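# Unfold and latch a folding crate with four arms

## Task

The crate starts collapsed flat on the floor. Erect it so that each of its four walls stands up and each of its four corner latches is engaged.

## Robot and tools

Robots: four i2rt Big YAM arms, named arm1, arm2, arm3 and arm4. Each has six revolute joints plus a two-finger gripper, and a wrist camera aimed at the fingertips. Reach is roughly 1.0 m from the joint-1 axis. The feet (base_link) sit in the scene frame at about: arm1 (-0.344, +0.564, 0.400), arm2 (-0.347, -0.575, 0.384), arm3 (+0.320, +0.573, 0.372), arm4 (+0.356, -0.566, 0.334). arm1 and arm3 are on the +y side, arm2 and arm4 on the -y side. Each foot faces along its own local +x.

Frames: every pose is given in one scene frame, in metres. The origin is on the floor and +z points up. "hand" means the pinch point between the finger pads, about 1 cm short of the tips. The fingers extend along the hand's +z axis and close along its y axis. The printed hand position can be a little wrong, more so at long reach. "hand_target" is where the hand would be at the joint targets the drives currently hold.

Joints, as absolute angles in radians (the tolerance for "done" is in brackets):
- joint1_rad: -2.879..2.879 (0.045). Yaw about the foot; positive is counter-clockwise seen from above; 0 points along the foot's +x.
- joint2_rad: 0..3.141 (0.14). Shoulder; 0 puts the upper arm back and near level, and larger values lift it and then bring it forward.
- joint3_rad: 0..3.019 (0.09). Elbow; 0 is folded, larger is more open.
- joint4_rad: -1.692..1.57 (0.055). Hand pitch; positive tilts the fingers up.
- joint5_rad: -1.57..1.57 (0.03). Sideways hand swing; positive goes to the arm's right.
- joint6_rad: -2.094..2.094 (0.035). Hand roll; positive is clockwise viewed from behind the hand.
- gripper_m: 0..0.093 m (0.003). The gap between the fingertips. Each finger pad can press with about 50-64 N.

Tool move: there is one optional object per arm (arm1..arm4), plus an optional "cameras" list. Each arm's object may hold the following.
- "joints": a dict keyed by joint name giving absolute targets (radians, or metres for gripper_m). Any joint left out keeps its previous target.
- "target": one list of 7 numbers [x, y, z, qw, qx, qy, qz]. It is an absolute hand pose in the scene frame, metres plus a wxyz quaternion. The hand follows a straight line from its hand_target toward it.
- "speed": the top speed along that line, 0.002-0.5 m/s, default 0.25. Rotation is capped at twice this value in rad/s.
- "min_time_s": 0.1-8 s. It sets the shortest duration for that arm's joint motions in the action.
If "target" is present, "joints" may contain only gripper_m; anything else gets the call refused. All motions start together but may finish at different times. The hand paths within one action all finish together, and after at most 10 s. An action never runs longer than 15 s. A move with no arm parts returns the full state and all images. "cameras" takes names from arm1_cam_wrist, arm2_cam_wrist, arm3_cam_wrist, arm4_cam_wrist, cam_high, cam_low and all. Use [] for none. If it is omitted, an empty move shows all cameras and any other move shows none. An unknown camera name invalidates the whole call.

Tool wait: seconds (0-10) plus cameras. It lets the simulation run without any new command.
Tool zoom_image: a camera name and region [x0, y0, x1, y1] in image pixels, with (0,0) at top-left and no more than 504 by 504. It works only on cameras that appeared in the most recent images.
Tool read_manual: returns licence text only.
Tool finished_scene: give scene, the current scene number. It ends the scene for good, so the crate must stay erect without help. Any calls placed after it in the same reply apply to the next scene.

How motion behaves: joint moves go at each joint's full speed, so the hand can sweep wide and hit hard. Give them a longer min_time_s, because a fast, stretched arm can overshoot by about 30 degrees. For hand targets, the controller limits each step to within 100 mm and 20 degrees of the measured pose, then solves damped IK, with position taking priority over orientation. The hand can lag, drift off the line, or exceed speed, especially when the arm is nearly straight. Paths make no detour around obstacles or other arms. A drive that is no longer being commanded may still be pushing toward its old target. A very small move may not start at all. A touch does not stop the arm; it keeps pushing.

Reading results: "move" lists the arms that were commanded. "as last shown" marks an arm left out: its status reads "not commanded" and its other lines repeat earlier values. "pictures" gives the image order.
- "done": the hand is within 1 cm and 2 degrees of its goal.
- "off_target": the arm is at rest short of its goal, possibly still pushing. This is not a stop.
- "time_out": a stop. Joints keep their target or a closer one (shown by on_its_own).
- "joint command not followed" or "pose unreachable": a safety check is withholding arm targets. A gripper command is still carried out.
- After "not_followed", the hand target is discarded.
The check does not prevent fingers, gripper housings or wrist cameras of different arms from meeting.
"Joint velocities" are given in rad/s (gripper in m/s). "within noise" means the arm has come to rest. Joint torques are in N m; they have offsets, and numbers 3 and 4 wrap at ±28. Gripper readings run up to 0.003 wide in free air. When a hard part is clamped, the reading sits about 0.005 below to 0.002 above the part's width. Command about 0.005 below the width to get a firm grip.

If a move or wait is refused, or hits a stop, the later move, wait and finished_scene calls in that reply are skipped. A call that is merely invalid does not skip them.

Avoid:
- Hard presses or hits between robots, which can end the scene. Closing a gripper on another arm's fingers counts as a press.
- Slamming into the floor or heavy objects.
- Dropping the crate, or releasing it while it is moving.
- Overheating motors, which happens from holding loads, staying stretched out, or pushing toward poses the arm cannot reach. A MOTOR HOT line warns at 85 °C. At 100 °C an OVER-TEMPERATURE FAULT drops the arm for 30-60 s; afterwards, resend any key marked limit_stop_at_motor_heat.
The simulation keeps running while you think, with each arm holding its last command.

Each tool is called after "Emit:" in YAML: its name, and indented under it one key for each argument.

## Session

Emit:
move:
  cameras: ["all"]

Scene clock: 0.00 s.
Joint torques (N m): no reading
Motor temperatures (°C): arm1=[26 28 28 24 27 23 24] | arm2=[24 25 23 24 28 27 25] | arm3=[26 24 27 24 26 24 27] | arm4=[25 26 26 31 26 25 27]
Heat: arm1: hottest joint2_rad 28 °C; arm2: hottest joint5_rad 28 °C; arm3: hottest joint3_rad 27 °C; arm4: hottest joint4_rad 31 °C.
Joint velocities: within noise
arm1.joint_positions: joint1_rad=-0.585 joint2_rad=+0.620 joint3_rad=+1.408 joint4_rad=-1.557 joint5_rad=+0.189 joint6_rad=-0.039 gripper_m=+0.09396
arm1.joint_status: not commanded
arm1.hand: x=-0.4492 y=+0.3975 z=+0.9079 quat_wxyz=(-0.135, -0.774, -0.490, +0.378) (m; scene frame)
arm1.hand_target: x=-0.4485 y=+0.3991 z=+0.9182 quat_wxyz=(-0.142, -0.770, -0.486, +0.388) (m; scene frame)
arm1.hand_status: not commanded
arm2.joint_positions: joint1_rad=+0.742 joint2_rad=+0.634 joint3_rad=+1.438 joint4_rad=-1.211 joint5_rad=-0.133 joint6_rad=-0.320 gripper_m=+0.09396
arm2.joint_status: not commanded
arm2.hand: x=-0.5072 y=-0.3840 z=+0.9710 quat_wxyz=(-0.284, +0.802, -0.229, -0.472) (m; scene frame)
arm2.hand_target: x=-0.5054 y=-0.3866 z=+0.9837 quat_wxyz=(-0.292, +0.795, -0.226, -0.481) (m; scene frame)
arm2.hand_status: not commanded
arm3.joint_positions: joint1_rad=+0.368 joint2_rad=+0.623 joint3_rad=+1.401 joint4_rad=-1.238 joint5_rad=-0.070 joint6_rad=+0.635 gripper_m=+0.09396
arm3.joint_status: not commanded
arm3.hand: x=+0.3681 y=+0.3300 z=+0.9365 quat_wxyz=(-0.499, -0.717, -0.455, +0.173) (m; scene frame)
arm3.hand_target: x=+0.3677 y=+0.3328 z=+0.9459 quat_wxyz=(-0.507, -0.712, -0.452, +0.176) (m; scene frame)
arm3.hand_status: not commanded
arm4.joint_positions: joint1_rad=+0.790 joint2_rad=+0.548 joint3_rad=+1.366 joint4_rad=-1.267 joint5_rad=+0.243 joint6_rad=-0.097 gripper_m=+0.09396
arm4.joint_status: not commanded
arm4.hand: x=+0.1990 y=-0.4148 z=+0.8936 quat_wxyz=(-0.270, +0.802, -0.261, -0.465) (m; scene frame)
arm4.hand_target: x=+0.2021 y=-0.4168 z=+0.9027 quat_wxyz=(-0.273, +0.796, -0.260, -0.474) (m; scene frame)
arm4.hand_status: not commanded
pictures: arm1_cam_wrist, arm2_cam_wrist, arm3_cam_wrist, arm4_cam_wrist, cam_high, cam_low

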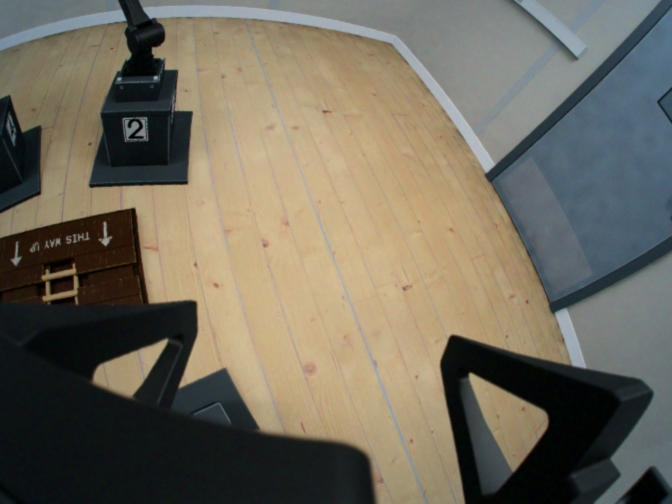

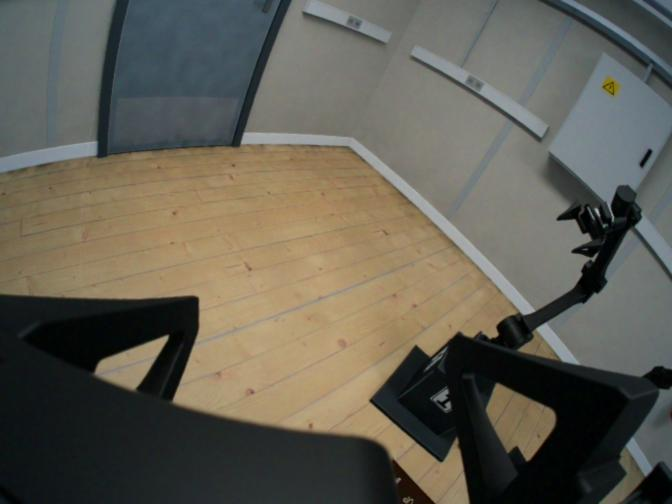

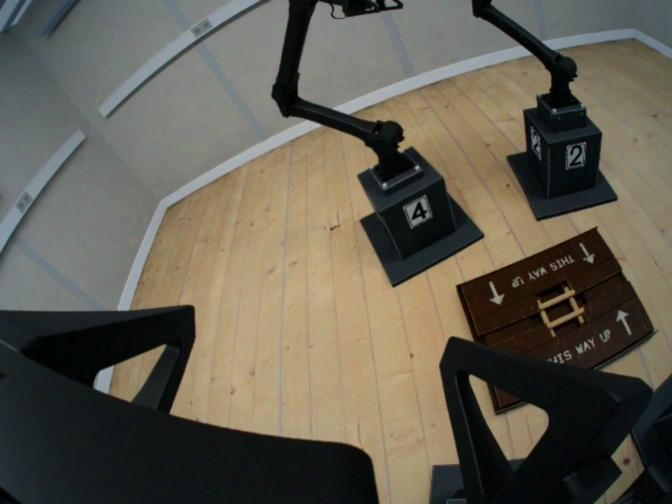

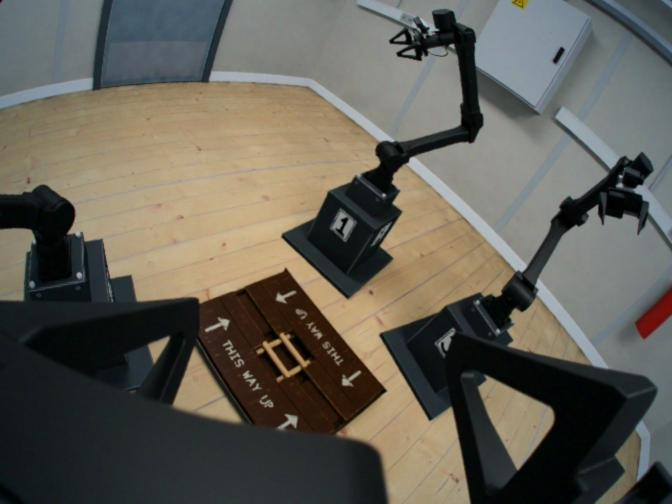

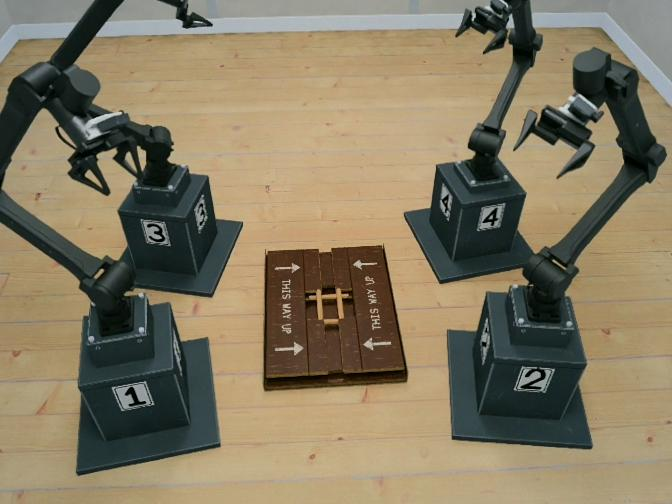

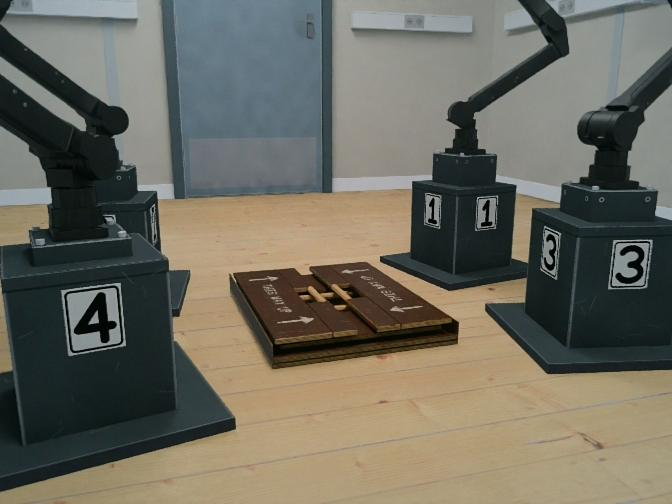

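Emit:
zoom_image:
  camera: "cam_high"
  region: [230, 230, 440, 400]

Emit:
zoom_image:
  camera: "cam_low"
  region: [210, 240, 480, 390]

Emit:
zoom_image:
  camera: "arm4_cam_wrist"
  region: [190, 250, 400, 440]

Emit:
zoom_image:
  camera: "arm3_cam_wrist"
  region: [440, 210, 672, 420]

Scaled by 2.400 from the camera's image (finer frame: 960x720).

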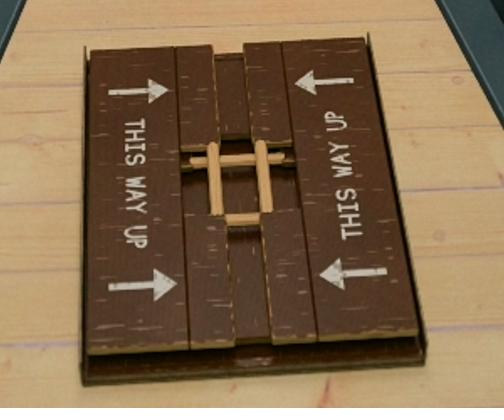

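Scaled by 1.867 from the camera's image (finer frame: 960x720).

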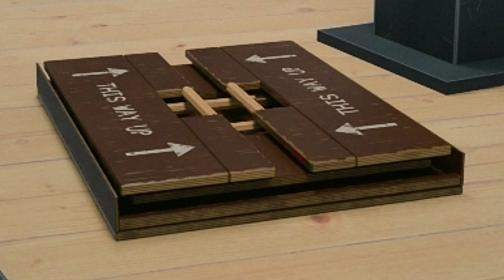

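Scaled by 2.400 from the camera's image (finer frame: 960x720).

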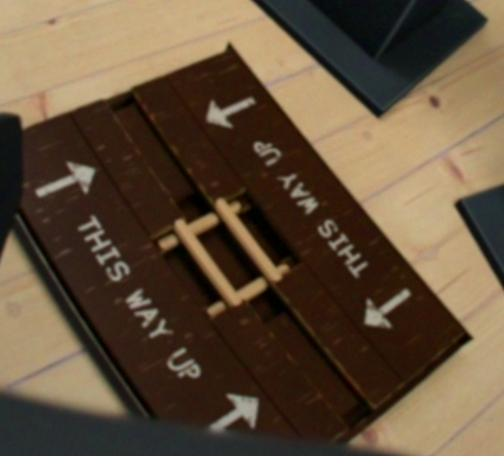

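Scaled by 2.172 from the camera's image (finer frame: 960x720).

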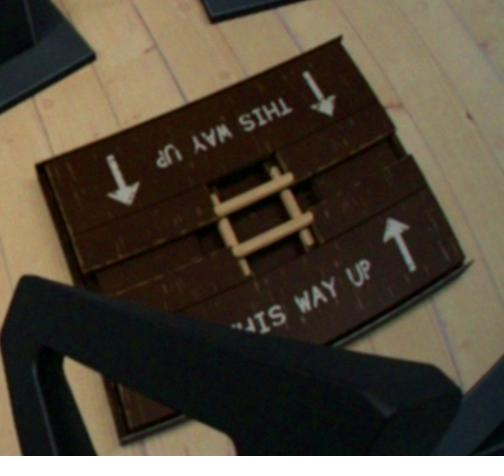

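Emit:
move:
  arm1: {"target": [-0.12, 0.18, 0.42, 0, 0.0, 1.0, 0], "speed": 0.4}
  arm4: {"target": [0.12, -0.18, 0.42, 0, 1.0, 0.0, 0], "speed": 0.4}
  arm2: {"target": [-0.22, -0.25, 0.5, 0, 0.7071, -0.7071, 0], "speed": 0.4}
  arm3: {"target": [0.22, 0.25, 0.5, 0, 0.7071, 0.7071, 0], "speed": 0.4}
  cameras: ["all"]

Scene clock: 45.83 s.
Joint torques (N m): arm1=[0.56 -15.15 9.62 0.25 -0.01 -0.05] | arm2=[-0.56 -10.64 8.28 0.59 0.07 0.07] | arm3=[-1.03 -8.47 6.15 0.79 0.22 -0.06] | arm4=[2.02 -12.69 12.37 -0.12 -0.09 -0.12]
Motor temperatures (°C): arm1=[26 28 30 25 26 23 24] | arm2=[24 25 25 25 28 26 25] | arm3=[26 24 30 24 26 23 27] | arm4=[25 26 30 31 26 25 27]
Heat: arm1: hottest joint3_rad 30 °C; arm2: hottest joint5_rad 28 °C; arm3: hottest joint3_rad 30 °C; arm4: hottest joint4_rad 31 °C.
move: arm1 off_target; arm2 off_target; arm3 done; arm4 off_target
Joint velocities: within noise
arm1.joint_positions: joint1_rad=+0.338 joint2_rad=+1.705 joint3_rad=+1.012 joint4_rad=-0.933 joint5_rad=+0.002 joint6_rad=-1.026 gripper_m=+0.09398
arm1.joint_status: not commanded
arm1.hand: x=-0.1350 y=+0.1998 z=+0.4063 quat_wxyz=(+0.018, -0.011, -1.000, -0.020)
arm1.hand_target: x=-0.1218 y=+0.1833 z=+0.4188 quat_wxyz=(+0.007, -0.001, -1.000, -0.003)
arm1.hand_status: off_target (0.028 m and 3.3 deg from the pose sent, 0.627 m and 121.3 deg at the start)
arm2.joint_positions: joint1_rad=-0.232 joint2_rad=+1.340 joint3_rad=+0.897 joint4_rad=-1.193 joint5_rad=-0.007 joint6_rad=-0.383 gripper_m=+0.09396
arm2.joint_status: not commanded
arm2.hand: x=-0.2286 y=-0.2668 z=+0.4878 quat_wxyz=(+0.031, +0.712, -0.701, +0.010)
arm2.hand_target: x=-0.2215 y=-0.2549 z=+0.4994 quat_wxyz=(+0.009, +0.707, -0.707, +0.002)
arm2.hand_status: off_target (0.022 m and 3.8 deg from the pose sent, 0.568 m and 86.3 deg at the start)
arm3.joint_positions: joint1_rad=-0.080 joint2_rad=+1.281 joint3_rad=+0.933 joint4_rad=-1.224 joint5_rad=+0.002 joint6_rad=-0.282 gripper_m=+0.09396
arm3.joint_status: not commanded
arm3.hand: x=+0.2210 y=+0.2506 z=+0.5058 quat_wxyz=(+0.000, -0.712, -0.703, -0.001)
arm3.hand_target: x=+0.2189 y=+0.2519 z=+0.4992 quat_wxyz=(+0.003, -0.710, -0.704, -0.004)
arm3.hand_status: done (0.006 m and 0.7 deg from the pose sent, 0.468 m and 68.1 deg at the start)
arm4.joint_positions: joint1_rad=+0.332 joint2_rad=+1.620 joint3_rad=+1.115 joint4_rad=-1.115 joint5_rad=-0.003 joint6_rad=-0.993 gripper_m=+0.09396
arm4.joint_status: not commanded
arm4.hand: x=+0.1349 y=-0.1972 z=+0.4071 quat_wxyz=(+0.022, +1.000, -0.019, +0.012)
arm4.hand_target: x=+0.1223 y=-0.1822 z=+0.4187 quat_wxyz=(+0.005, +1.000, -0.006, +0.002)
arm4.hand_status: off_target (0.026 m and 3.6 deg from the pose sent, 0.534 m and 73.4 deg at the start)
pictures: arm1_cam_wrist, arm2_cam_wrist, arm3_cam_wrist, arm4_cam_wrist, cam_high, cam_low

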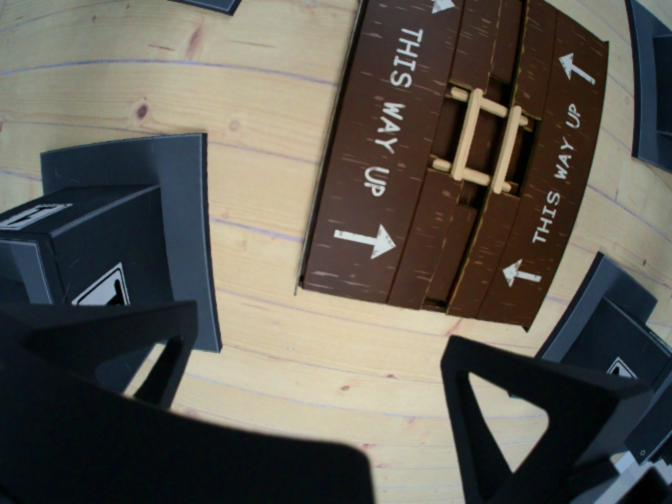

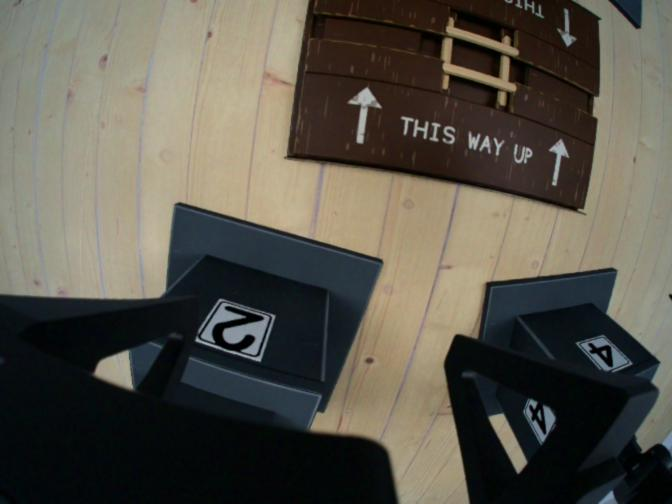

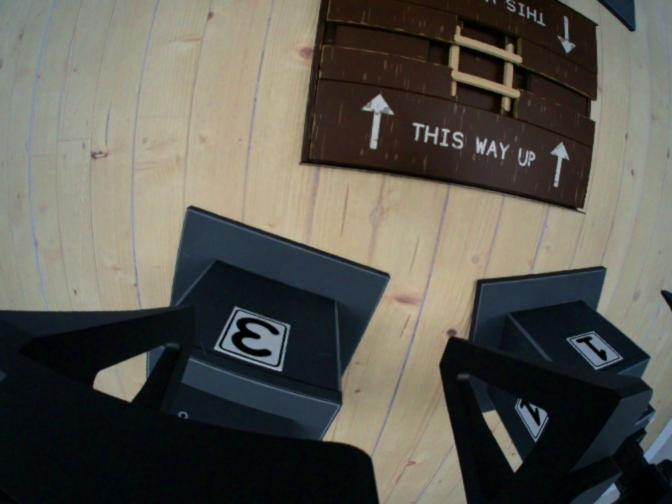

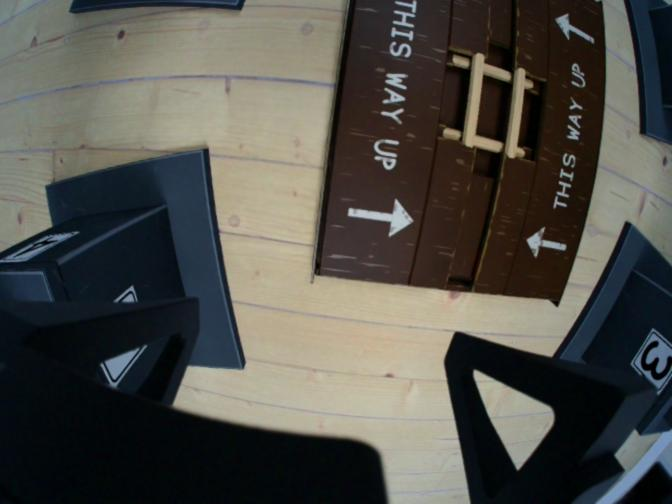

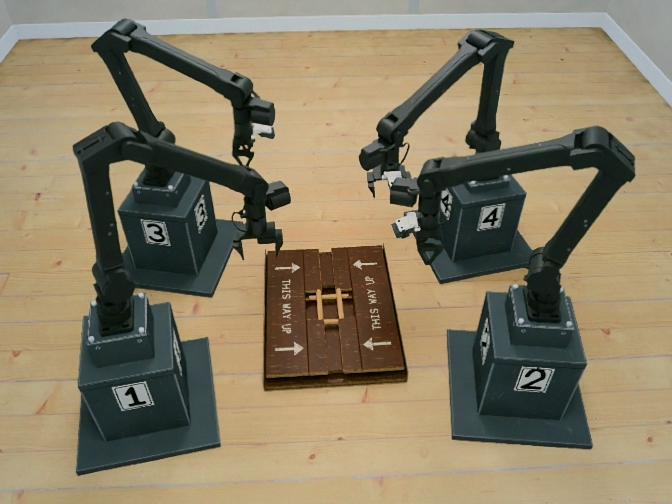

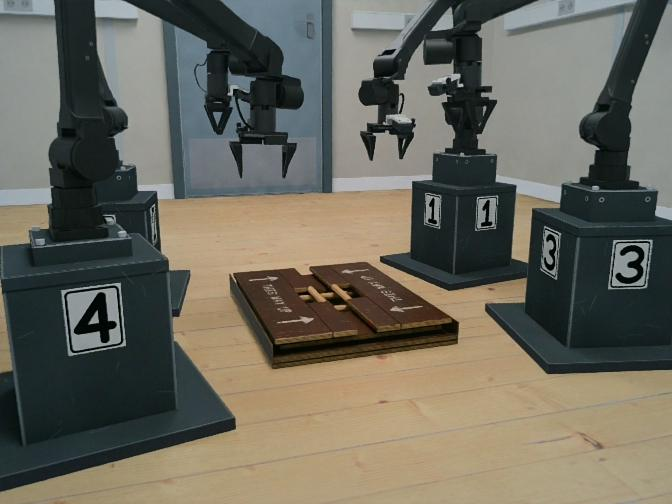

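Emit:
zoom_image:
  camera: "arm1_cam_wrist"
  region: [290, 0, 630, 340]

Emit:
zoom_image:
  camera: "arm4_cam_wrist"
  region: [400, 30, 600, 180]

Emit:
zoom_image:
  camera: "arm3_cam_wrist"
  region: [290, 0, 620, 220]

Emit:
zoom_image:
  camera: "cam_low"
  region: [210, 250, 470, 380]

Scaled by 1.482 from the camera's image (finer frame: 960x720).

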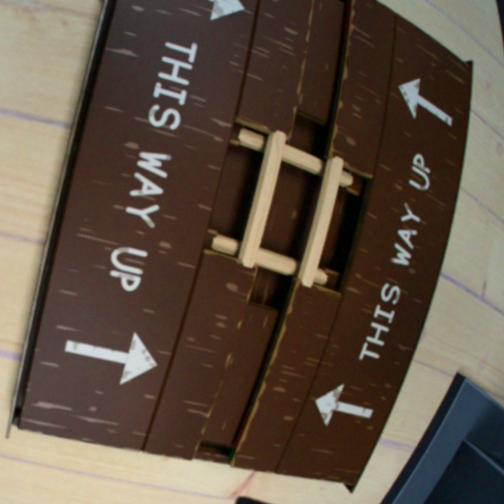

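Scaled by 2.520 from the camera's image (finer frame: 960x720).

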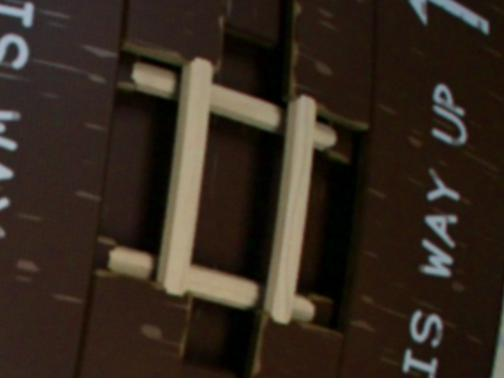

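Scaled by 1.527 from the camera's image (finer frame: 960x720).

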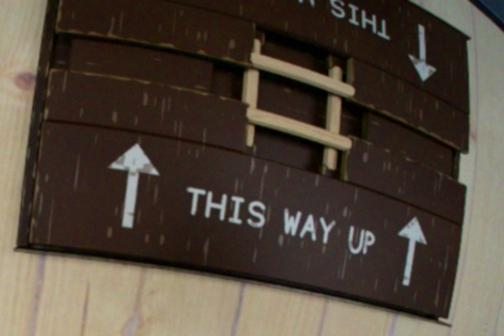

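Scaled by 1.938 from the camera's image (finer frame: 960x720).

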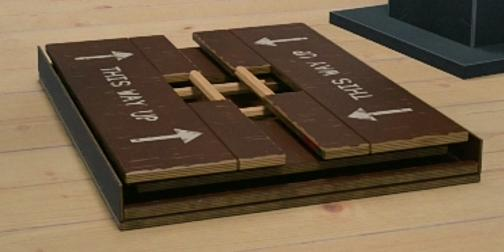

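Emit:
move:
  arm1: {"target": [-0.022, 0.037, 0.2, 0, 0.0, 1.0, 0], "speed": 0.3, "joints": {"gripper_m": 0.06}}
  arm4: {"joints": {"gripper_m": 0.06}}
  cameras: ["arm1_cam_wrist", "arm3_cam_wrist", "arm4_cam_wrist"]

Emit:
zoom_image:
  camera: "arm1_cam_wrist"
  region: [180, 0, 672, 400]

Scene clock: 73.60 s.
Joint torques (N m): arm1=[-0.03 -24.06 8.24 0.01 0 0.15] | arm2=[-0.56 -10.64 8.27 0.58 0.07 0.06] | arm3=[-0.79 -7.88 6.11 0.85 0.22 -0.06] | arm4=[2.32 -12.63 12.36 -0.12 -0.09 -0.11]
Motor temperatures (°C): arm1=[26 29 33 24 26 23 24] | arm2=[24 26 27 25 28 26 25] | arm3=[26 24 30 24 26 23 27] | arm4=[25 27 33 31 26 25 27]
Heat: arm1: hottest joint3_rad 33 °C; arm2: hottest joint5_rad 28 °C; arm3: hottest joint3_rad 30 °C; arm4: hottest joint3_rad 33 °C.
move: arm1 off_target; arm4 done
Joint velocities: within noise
arm1.joint_positions: joint1_rad=+0.356 joint2_rad=+2.433 joint3_rad=+1.580 joint4_rad=-0.749 joint5_rad=-0.005 joint6_rad=-1.027 gripper_m=+0.06006
arm1.joint_status: all done
arm1.hand: x=-0.0374 y=+0.0516 z=+0.1908 quat_wxyz=(+0.009, -0.001, -1.000, -0.012)
arm1.hand_target: x=-0.0229 y=+0.0400 z=+0.1985 quat_wxyz=(+0.001, +0.000, -1.000, -0.001)
arm1.hand_status: off_target (0.023 m and 1.7 deg from the pose sent, 0.286 m and 3.3 deg at the start)
arm2, arm3: as last shown
arm4.joint_positions: joint1_rad=+0.326 joint2_rad=+1.620 joint3_rad=+1.115 joint4_rad=-1.115 joint5_rad=-0.003 joint6_rad=-0.993 gripper_m=+0.06007
arm4.joint_status: all done
arm4.hand: x=+0.1372 y=-0.1959 z=+0.4071 quat_wxyz=(+0.022, +0.999, -0.022, +0.012)
arm4.hand_target: x=+0.1247 y=-0.1808 z=+0.4187 quat_wxyz=(+0.005, +1.000, -0.009, +0.002)
arm4.hand_status: not commanded

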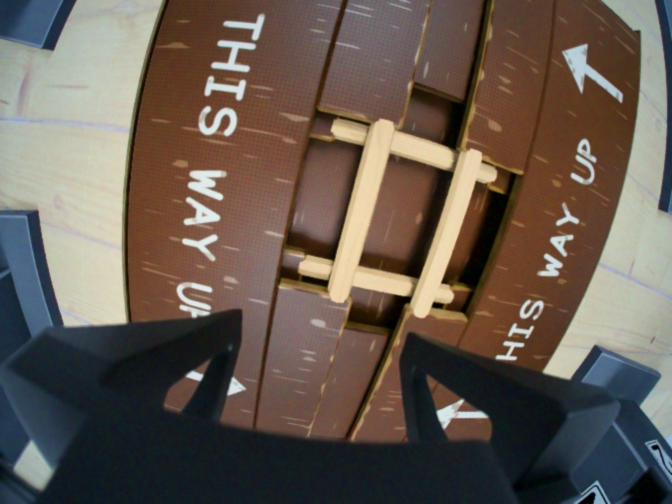

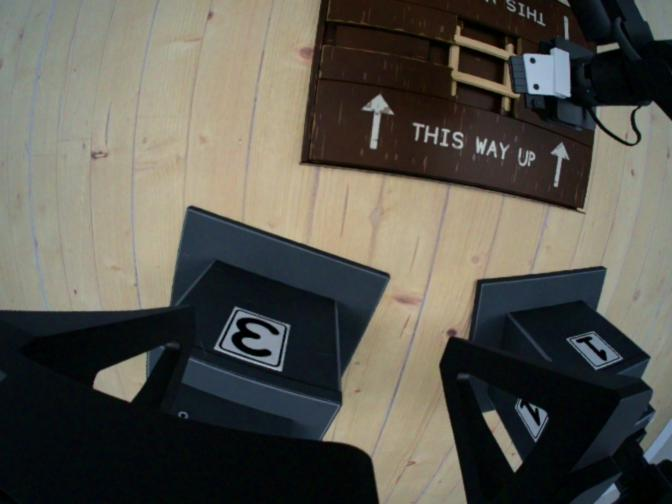

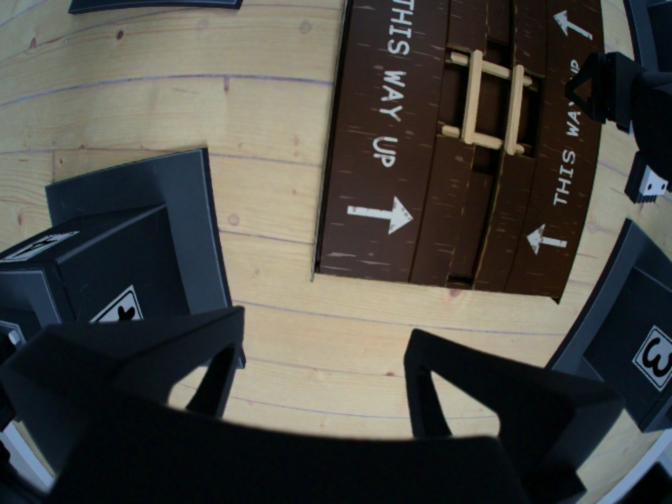

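Scaled by 1.024 from the camera's image (finer frame: 960x720).

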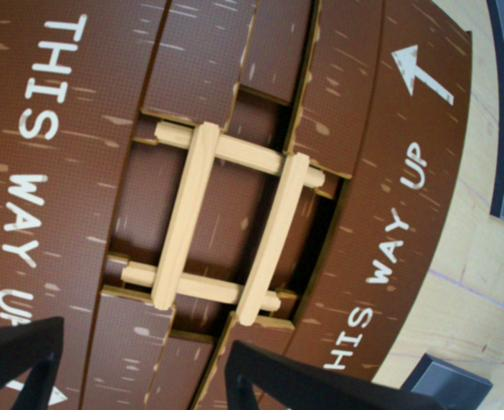

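Emit:
move:
  arm1: {"target": [0.0, 0.022, 0.115, 0, 0.0262, 0.9997, 0], "speed": 0.2, "joints": {"gripper_m": 0.055}}
  cameras: ["arm1_cam_wrist", "arm4_cam_wrist"]

Emit:
zoom_image:
  camera: "arm4_cam_wrist"
  region: [400, 20, 660, 215]

Scene clock: 80.03 s.
Joint torques (N m): arm1=[0.15 -26.11 7.64 0.17 0.01 0.17] | arm2=[-0.56 -10.64 8.28 0.61 0.07 0.07] | arm3=[-1.03 -7.77 6.26 0.94 0.2 -0.03] | arm4=[2.37 -12.63 12.36 -0.12 -0.09 -0.11]
Motor temperatures (°C): arm1=[26 29 33 24 26 23 24] | arm2=[24 26 27 25 28 26 25] | arm3=[26 24 30 24 26 23 27] | arm4=[25 27 33 31 26 25 27]
Heat: arm1: hottest joint3_rad 33 °C; arm2: hottest joint5_rad 28 °C; arm3: hottest joint3_rad 30 °C; arm4: hottest joint3_rad 33 °C.
move: arm1 off_target
Joint velocities: within noise
arm1.joint_positions: joint1_rad=+0.376 joint2_rad=+2.654 joint3_rad=+1.769 joint4_rad=-0.721 joint5_rad=-0.007 joint6_rad=-0.974 gripper_m=+0.05506
arm1.joint_status: all done
arm1.hand: x=-0.0147 y=+0.0372 z=+0.1054 quat_wxyz=(+0.010, -0.018, -1.000, -0.014)
arm1.hand_target: x=+0.0000 y=+0.0230 z=+0.1155 quat_wxyz=(-0.001, -0.022, -1.000, +0.001)
arm1.hand_status: off_target (0.023 m and 2.1 deg from the pose sent, 0.090 m and 3.3 deg at the start)
arm2, arm3, arm4: as last shown

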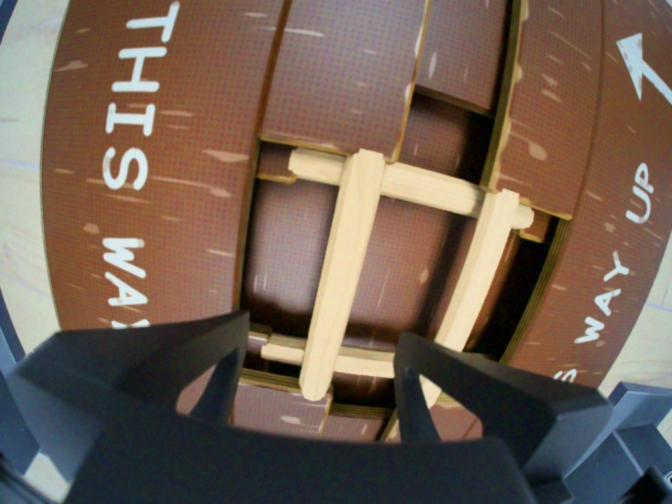

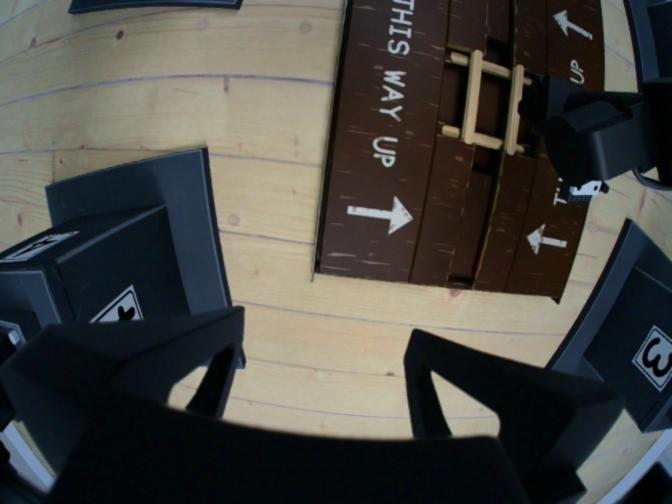

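Scaled by 1.938 from the camera's image (finer frame: 960x720).

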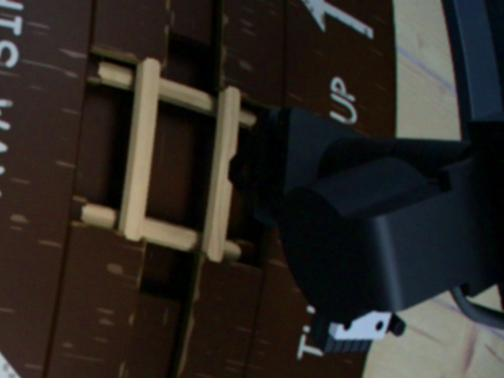

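Emit:
move:
  arm1: {"target": [0.0, 0.0175, 0.069, 0, 0.0262, 0.9997, 0], "speed": 0.2}

Emit:
move:
  arm1: {"joints": {"gripper_m": 0.01}}
  cameras: ["arm1_cam_wrist", "arm4_cam_wrist", "cam_low"]

Scene clock: 89.60 s.
Joint torques (N m): arm1=[-0.03 -26.17 7.71 0.54 0.03 0.19] | arm2=[-0.5 -10.64 8.28 0.59 0.07 0.06] | arm3=[-0.97 -8.06 6.13 0.79 0.21 -0.03] | arm4=[2.32 -12.63 12.36 -0.12 -0.09 -0.11]
Motor temperatures (°C): arm1=[26 30 33 24 26 23 24] | arm2=[24 26 27 25 28 26 25] | arm3=[26 24 30 24 26 23 27] | arm4=[25 27 33 31 26 25 27]
Heat: arm1: hottest joint3_rad 33 °C; arm2: hottest joint5_rad 28 °C; arm3: hottest joint3_rad 30 °C; arm4: hottest joint3_rad 33 °C.
move: arm1 off_target
Joint velocities: within noise
arm1.joint_positions: joint1_rad=+0.376 joint2_rad=+2.755 joint3_rad=+1.855 joint4_rad=-0.707 joint5_rad=-0.007 joint6_rad=-0.969 gripper_m=+0.05506
arm1.joint_status: not commanded
arm1.hand: x=-0.0123 y=+0.0327 z=+0.0641 quat_wxyz=(+0.010, -0.021, -1.000, -0.015)
arm1.hand_target: x=-0.0002 y=+0.0180 z=+0.0695 quat_wxyz=(+0.000, -0.026, -1.000, +0.000)
arm1.hand_status: off_target (0.020 m and 2.1 deg from the pose sent, 0.044 m and 2.1 deg at the start)
arm2, arm3, arm4: as last shown
pictures: none

Scene clock: 90.27 s.
Joint torques (N m): arm1=[-0.09 -25.88 7.45 0.61 -0.02 0.2] | arm2=[-0.56 -10.64 8.28 0.59 0.08 0.06] | arm3=[-0.79 -7.88 6.08 0.75 0.21 -0.05] | arm4=[2.32 -12.63 12.37 -0.12 -0.09 -0.11]
Motor temperatures (°C): arm1=[26 30 33 24 26 23 24] | arm2=[24 26 27 25 28 26 25] | arm3=[26 24 30 24 26 23 27] | arm4=[25 27 33 31 26 25 27]
Heat: arm1: hottest joint3_rad 33 °C; arm2: hottest joint5_rad 28 °C; arm3: hottest joint3_rad 30 °C; arm4: hottest joint3_rad 33 °C.
move: arm1 done
Joint velocities: within noise
arm1.joint_positions: joint1_rad=+0.376 joint2_rad=+2.755 joint3_rad=+1.858 joint4_rad=-0.707 joint5_rad=-0.005 joint6_rad=-0.961 gripper_m=+0.01006
arm1.joint_status: all done
arm1.hand: x=-0.0116 y=+0.0311 z=+0.0648 quat_wxyz=(+0.010, -0.024, -1.000, -0.013)
arm1.hand_target: x=-0.0005 y=+0.0183 z=+0.0693 quat_wxyz=(+0.000, -0.030, -1.000, +0.000)
arm1.hand_status: not commanded
arm2, arm3, arm4: as last shown

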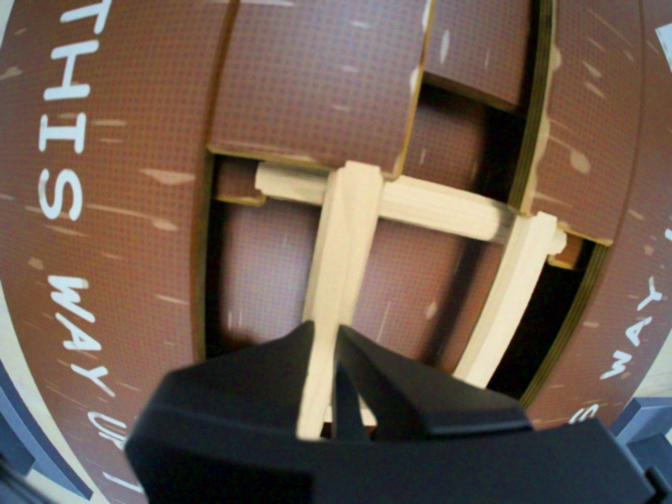

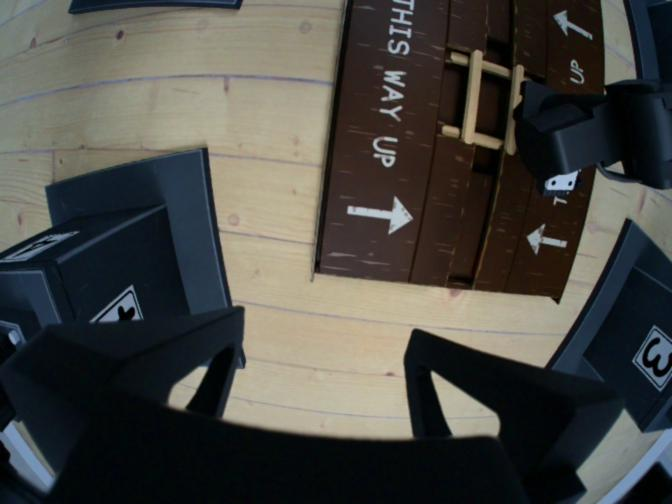

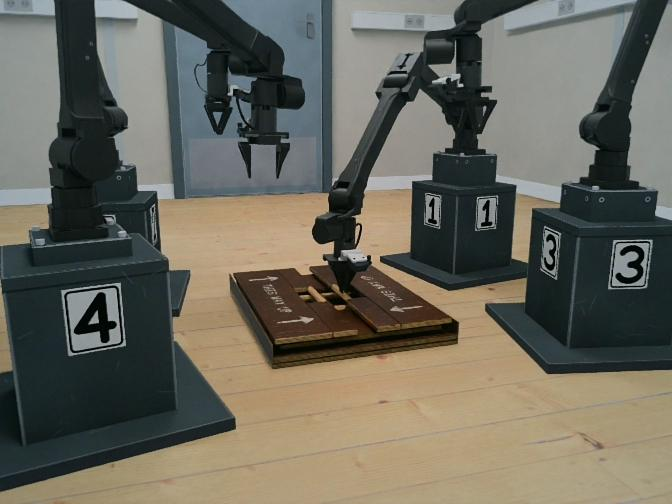

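Emit:
zoom_image:
  camera: "cam_low"
  region: [230, 180, 470, 380]

Emit:
zoom_image:
  camera: "arm1_cam_wrist"
  region: [180, 140, 620, 470]

Scaled by 2.100 from the camera's image (finer frame: 960x720).

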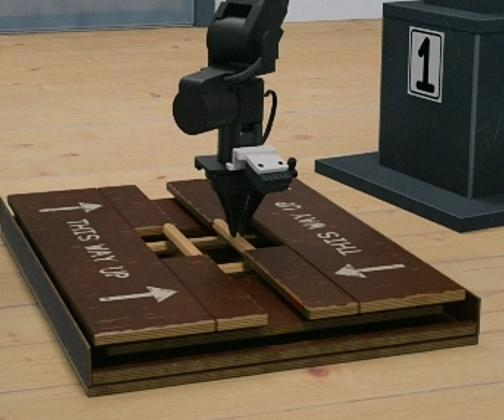

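Scaled by 1.145 from the camera's image (finer frame: 960x720).

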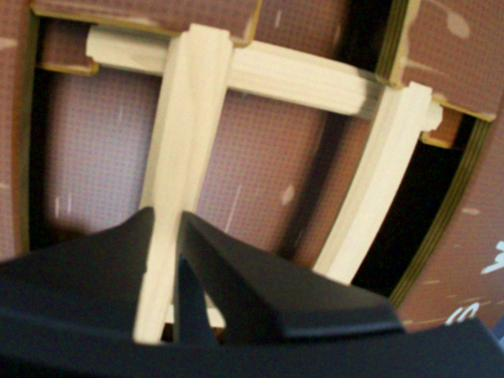

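Emit:
move:
  arm1: {"joints": {"gripper_m": 0.05}}

Emit:
move:
  arm1: {"target": [0.0, 0.0185, 0.046, 0, 0.0262, 0.9997, 0], "speed": 0.15}
  cameras: ["arm1_cam_wrist"]

Emit:
move:
  arm1: {"joints": {"gripper_m": 0.006}}
  cameras: ["arm1_cam_wrist", "arm4_cam_wrist", "cam_low"]

Scene clock: 96.30 s.
Joint torques (N m): arm1=[-0.03 -25.93 7.41 0.53 0.02 0.24] | arm2=[-0.56 -10.7 8.28 0.59 0.07 0.06] | arm3=[-0.91 -7.59 6.24 0.76 0.2 -0.04] | arm4=[2.32 -12.63 12.34 -0.12 -0.09 -0.11]
Motor temperatures (°C): arm1=[26 30 33 24 26 23 24] | arm2=[24 26 27 25 28 26 25] | arm3=[26 24 30 24 26 23 27] | arm4=[25 27 34 31 26 25 27]
Heat: arm1: hottest joint3_rad 33 °C; arm2: hottest joint5_rad 28 °C; arm3: hottest joint3_rad 30 °C; arm4: hottest joint3_rad 34 °C.
move: arm1 done
Joint velocities: within noise
arm1.joint_positions: joint1_rad=+0.376 joint2_rad=+2.755 joint3_rad=+1.858 joint4_rad=-0.707 joint5_rad=-0.005 joint6_rad=-0.961 gripper_m=+0.04994
arm1.joint_status: all done
arm1.hand: x=-0.0116 y=+0.0311 z=+0.0648 quat_wxyz=(+0.010, -0.024, -1.000, -0.013)
arm1.hand_target: x=-0.0005 y=+0.0183 z=+0.0693 quat_wxyz=(+0.000, -0.030, -1.000, +0.000)
arm1.hand_status: not commanded
arm2, arm3, arm4: as last shown
pictures: none

Scene clock: 97.37 s.
Joint torques (N m): arm1=[0.03 -25.29 7.83 0.87 -0.01 0.15] | arm2=[-0.56 -10.64 8.29 0.59 0.07 0.07] | arm3=[-0.91 -8.18 6.06 0.9 0.21 -0.07] | arm4=[2.32 -12.63 12.36 -0.13 -0.09 -0.11]
Motor temperatures (°C): arm1=[26 30 33 24 26 23 24] | arm2=[24 26 27 25 28 26 25] | arm3=[26 24 30 24 26 23 27] | arm4=[25 27 34 31 26 25 27]
Heat: arm1: hottest joint3_rad 33 °C; arm2: hottest joint5_rad 28 °C; arm3: hottest joint3_rad 30 °C; arm4: hottest joint3_rad 34 °C.
move: arm1 off_target
Joint velocities: within noise
arm1.joint_positions: joint1_rad=+0.376 joint2_rad=+2.798 joint3_rad=+1.890 joint4_rad=-0.695 joint5_rad=-0.007 joint6_rad=-0.961 gripper_m=+0.04994
arm1.joint_status: not commanded
arm1.hand: x=-0.0114 y=+0.0309 z=+0.0460 quat_wxyz=(+0.009, -0.024, -1.000, -0.013)
arm1.hand_target: x=+0.0000 y=+0.0189 z=+0.0466 quat_wxyz=(-0.001, -0.026, -1.000, +0.000)
arm1.hand_status: off_target (0.017 m and 1.8 deg from the pose sent, 0.025 m and 1.9 deg at the start)
arm2, arm3, arm4: as last shown

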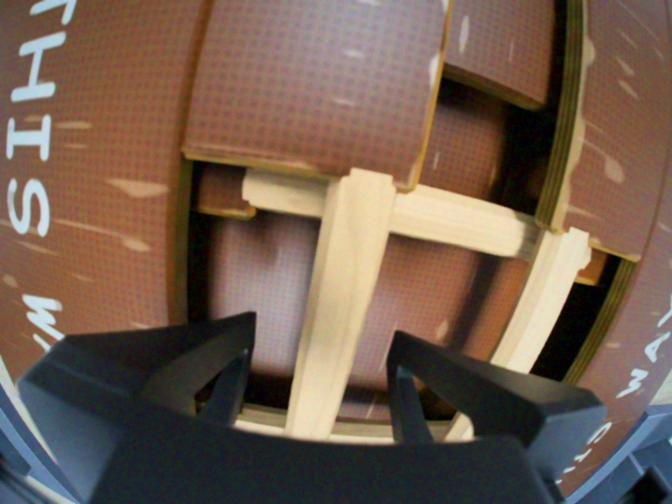

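Scene clock: 97.97 s.
Joint torques (N m): arm1=[0.62 -24.94 7.65 0.88 0.03 0.08] | arm2=[-0.56 -10.7 8.27 0.61 0.07 0.06] | arm3=[-0.67 -7.88 6.05 0.92 0.2 -0.02] | arm4=[2.32 -12.63 12.37 -0.12 -0.09 -0.11]
Motor temperatures (°C): arm1=[26 31 33 24 26 23 24] | arm2=[24 26 27 25 28 26 25] | arm3=[26 24 30 24 26 23 27] | arm4=[25 27 34 31 26 25 27]
Heat: arm1: hottest joint3_rad 33 °C; arm2: hottest joint5_rad 28 °C; arm3: hottest joint3_rad 30 °C; arm4: hottest joint3_rad 34 °C.
move: arm1 off_target
Joint velocities: within noise
arm1.joint_positions: joint1_rad=+0.375 joint2_rad=+2.800 joint3_rad=+1.891 joint4_rad=-0.695 joint5_rad=-0.007 joint6_rad=-0.951 gripper_m=+0.01753
arm1.joint_status: gripper_m off_target (ended at +0.01756, target +0.00600)
arm1.hand: x=-0.0121 y=+0.0303 z=+0.0455 quat_wxyz=(+0.009, -0.030, -0.999, -0.013)
arm1.hand_target: x=-0.0013 y=+0.0189 z=+0.0457 quat_wxyz=(+0.000, -0.028, -1.000, +0.000)
arm1.hand_status: not commanded
arm2, arm3, arm4: as last shown

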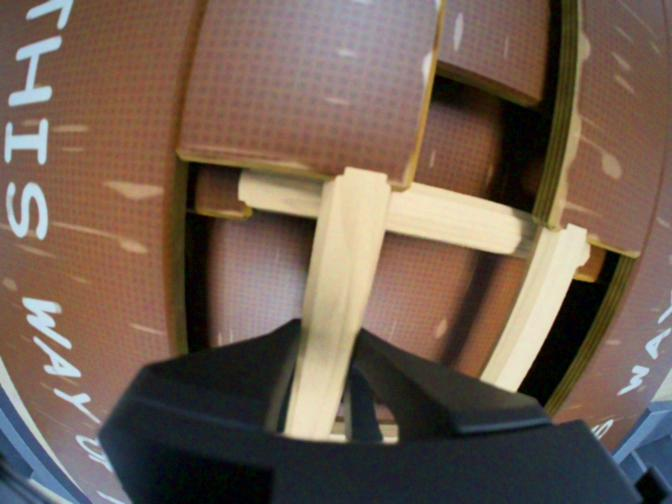

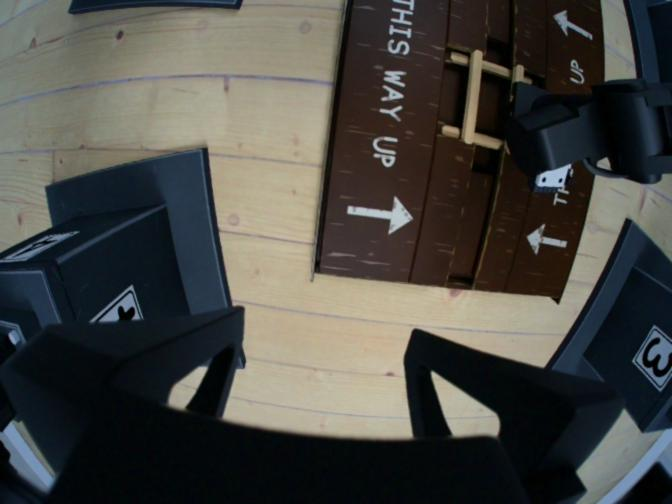

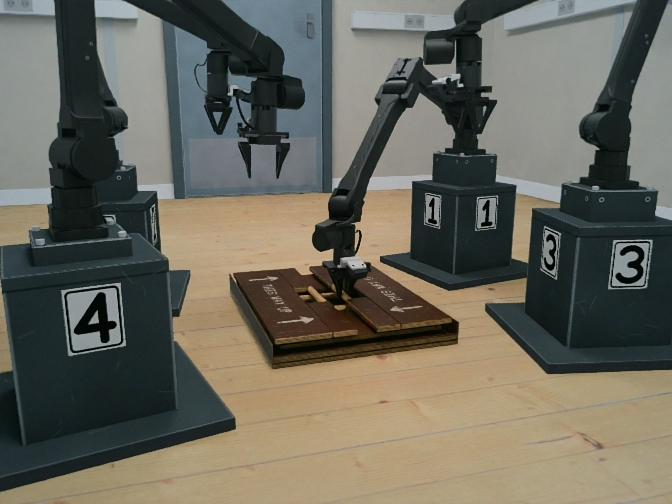

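Emit:
move:
  arm1: {"target": [0.001, 0.041, 0.136, -0.0034, 0.026, 0.9911, -0.1305], "speed": 0.12, "joints": {"gripper_m": 0.0135}}
  cameras: ["arm1_cam_wrist", "arm4_cam_wrist", "cam_low"]

Scene clock: 108.90 s.
Joint torques (N m): arm1=[0.32 -28.75 3.59 0.31 0.2 0.14] | arm2=[-0.56 -10.64 8.27 0.59 0.07 0.07] | arm3=[-1.08 -7.94 6.11 0.9 0.24 -0.06] | arm4=[2.37 -12.63 12.37 -0.12 -0.09 -0.11]
Motor temperatures (°C): arm1=[26 32 33 24 26 23 25] | arm2=[24 26 28 25 27 26 25] | arm3=[26 24 30 24 26 23 27] | arm4=[25 27 34 31 26 25 27]
Heat: arm1: hottest joint3_rad 33 °C; arm2: hottest joint3_rad 28 °C; arm3: hottest joint3_rad 30 °C; arm4: hottest joint3_rad 34 °C.
move: arm1 off_target
Joint velocities: within noise
arm1.joint_positions: joint1_rad=+0.425 joint2_rad=+2.565 joint3_rad=+1.536 joint4_rad=-0.347 joint5_rad=+0.156 joint6_rad=-0.906 gripper_m=+0.01750
arm1.joint_status: gripper_m off_target (ended at +0.01750, target +0.01350)
arm1.hand: x=-0.0127 y=+0.0383 z=+0.1123 quat_wxyz=(+0.007, -0.034, -0.991, +0.127)
arm1.hand_target: x=-0.0009 y=+0.0356 z=+0.1360 quat_wxyz=(+0.000, -0.031, -0.990, +0.135)
arm1.hand_status: off_target (0.027 m and 1.1 deg from the pose sent, 0.092 m and 16.4 deg at the start)
arm2.joint_positions: joint1_rad=-0.232 joint2_rad=+1.340 joint3_rad=+0.897 joint4_rad=-1.193 joint5_rad=-0.007 joint6_rad=-0.383 gripper_m=+0.09396
arm2.joint_status: not commanded
arm2.hand: x=-0.2286 y=-0.2668 z=+0.4878 quat_wxyz=(+0.031, +0.712, -0.701, +0.010)
arm2.hand_target: x=-0.2215 y=-0.2549 z=+0.4994 quat_wxyz=(+0.009, +0.707, -0.707, +0.002)
arm2.hand_status: not commanded
arm3.joint_positions: joint1_rad=-0.080 joint2_rad=+1.281 joint3_rad=+0.933 joint4_rad=-1.224 joint5_rad=+0.002 joint6_rad=-0.282 gripper_m=+0.09396
arm3.joint_status: not commanded
arm3.hand: x=+0.2210 y=+0.2506 z=+0.5058 quat_wxyz=(+0.000, -0.712, -0.703, -0.001)
arm3.hand_target: x=+0.2189 y=+0.2519 z=+0.4992 quat_wxyz=(+0.003, -0.710, -0.704, -0.004)
arm3.hand_status: not commanded
arm4: as last shown

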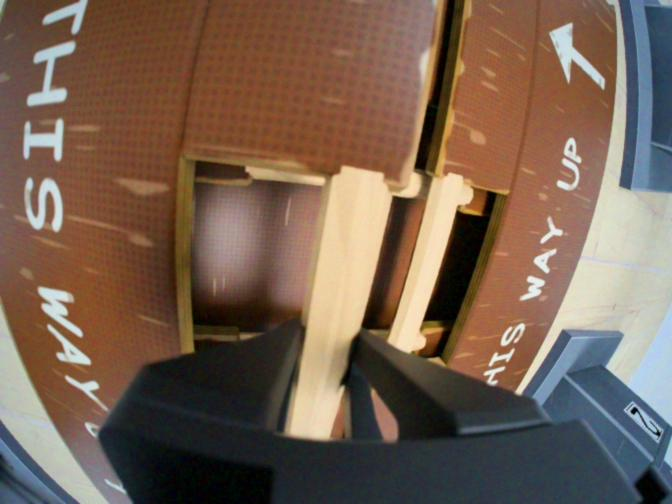

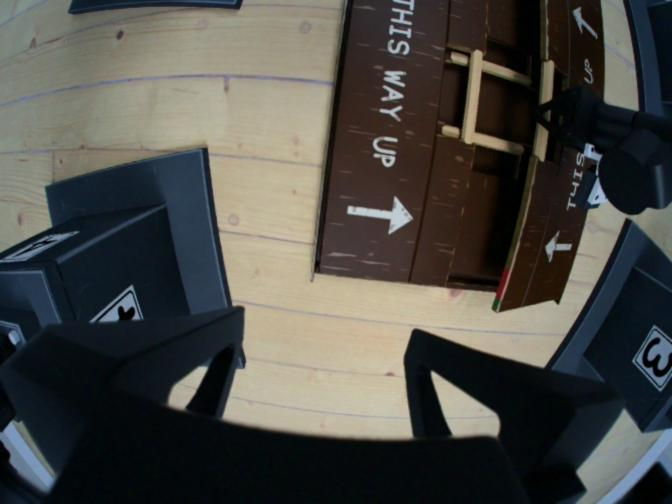

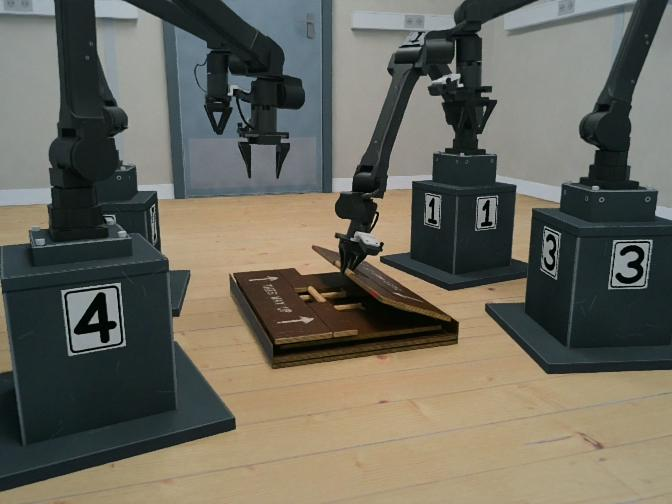

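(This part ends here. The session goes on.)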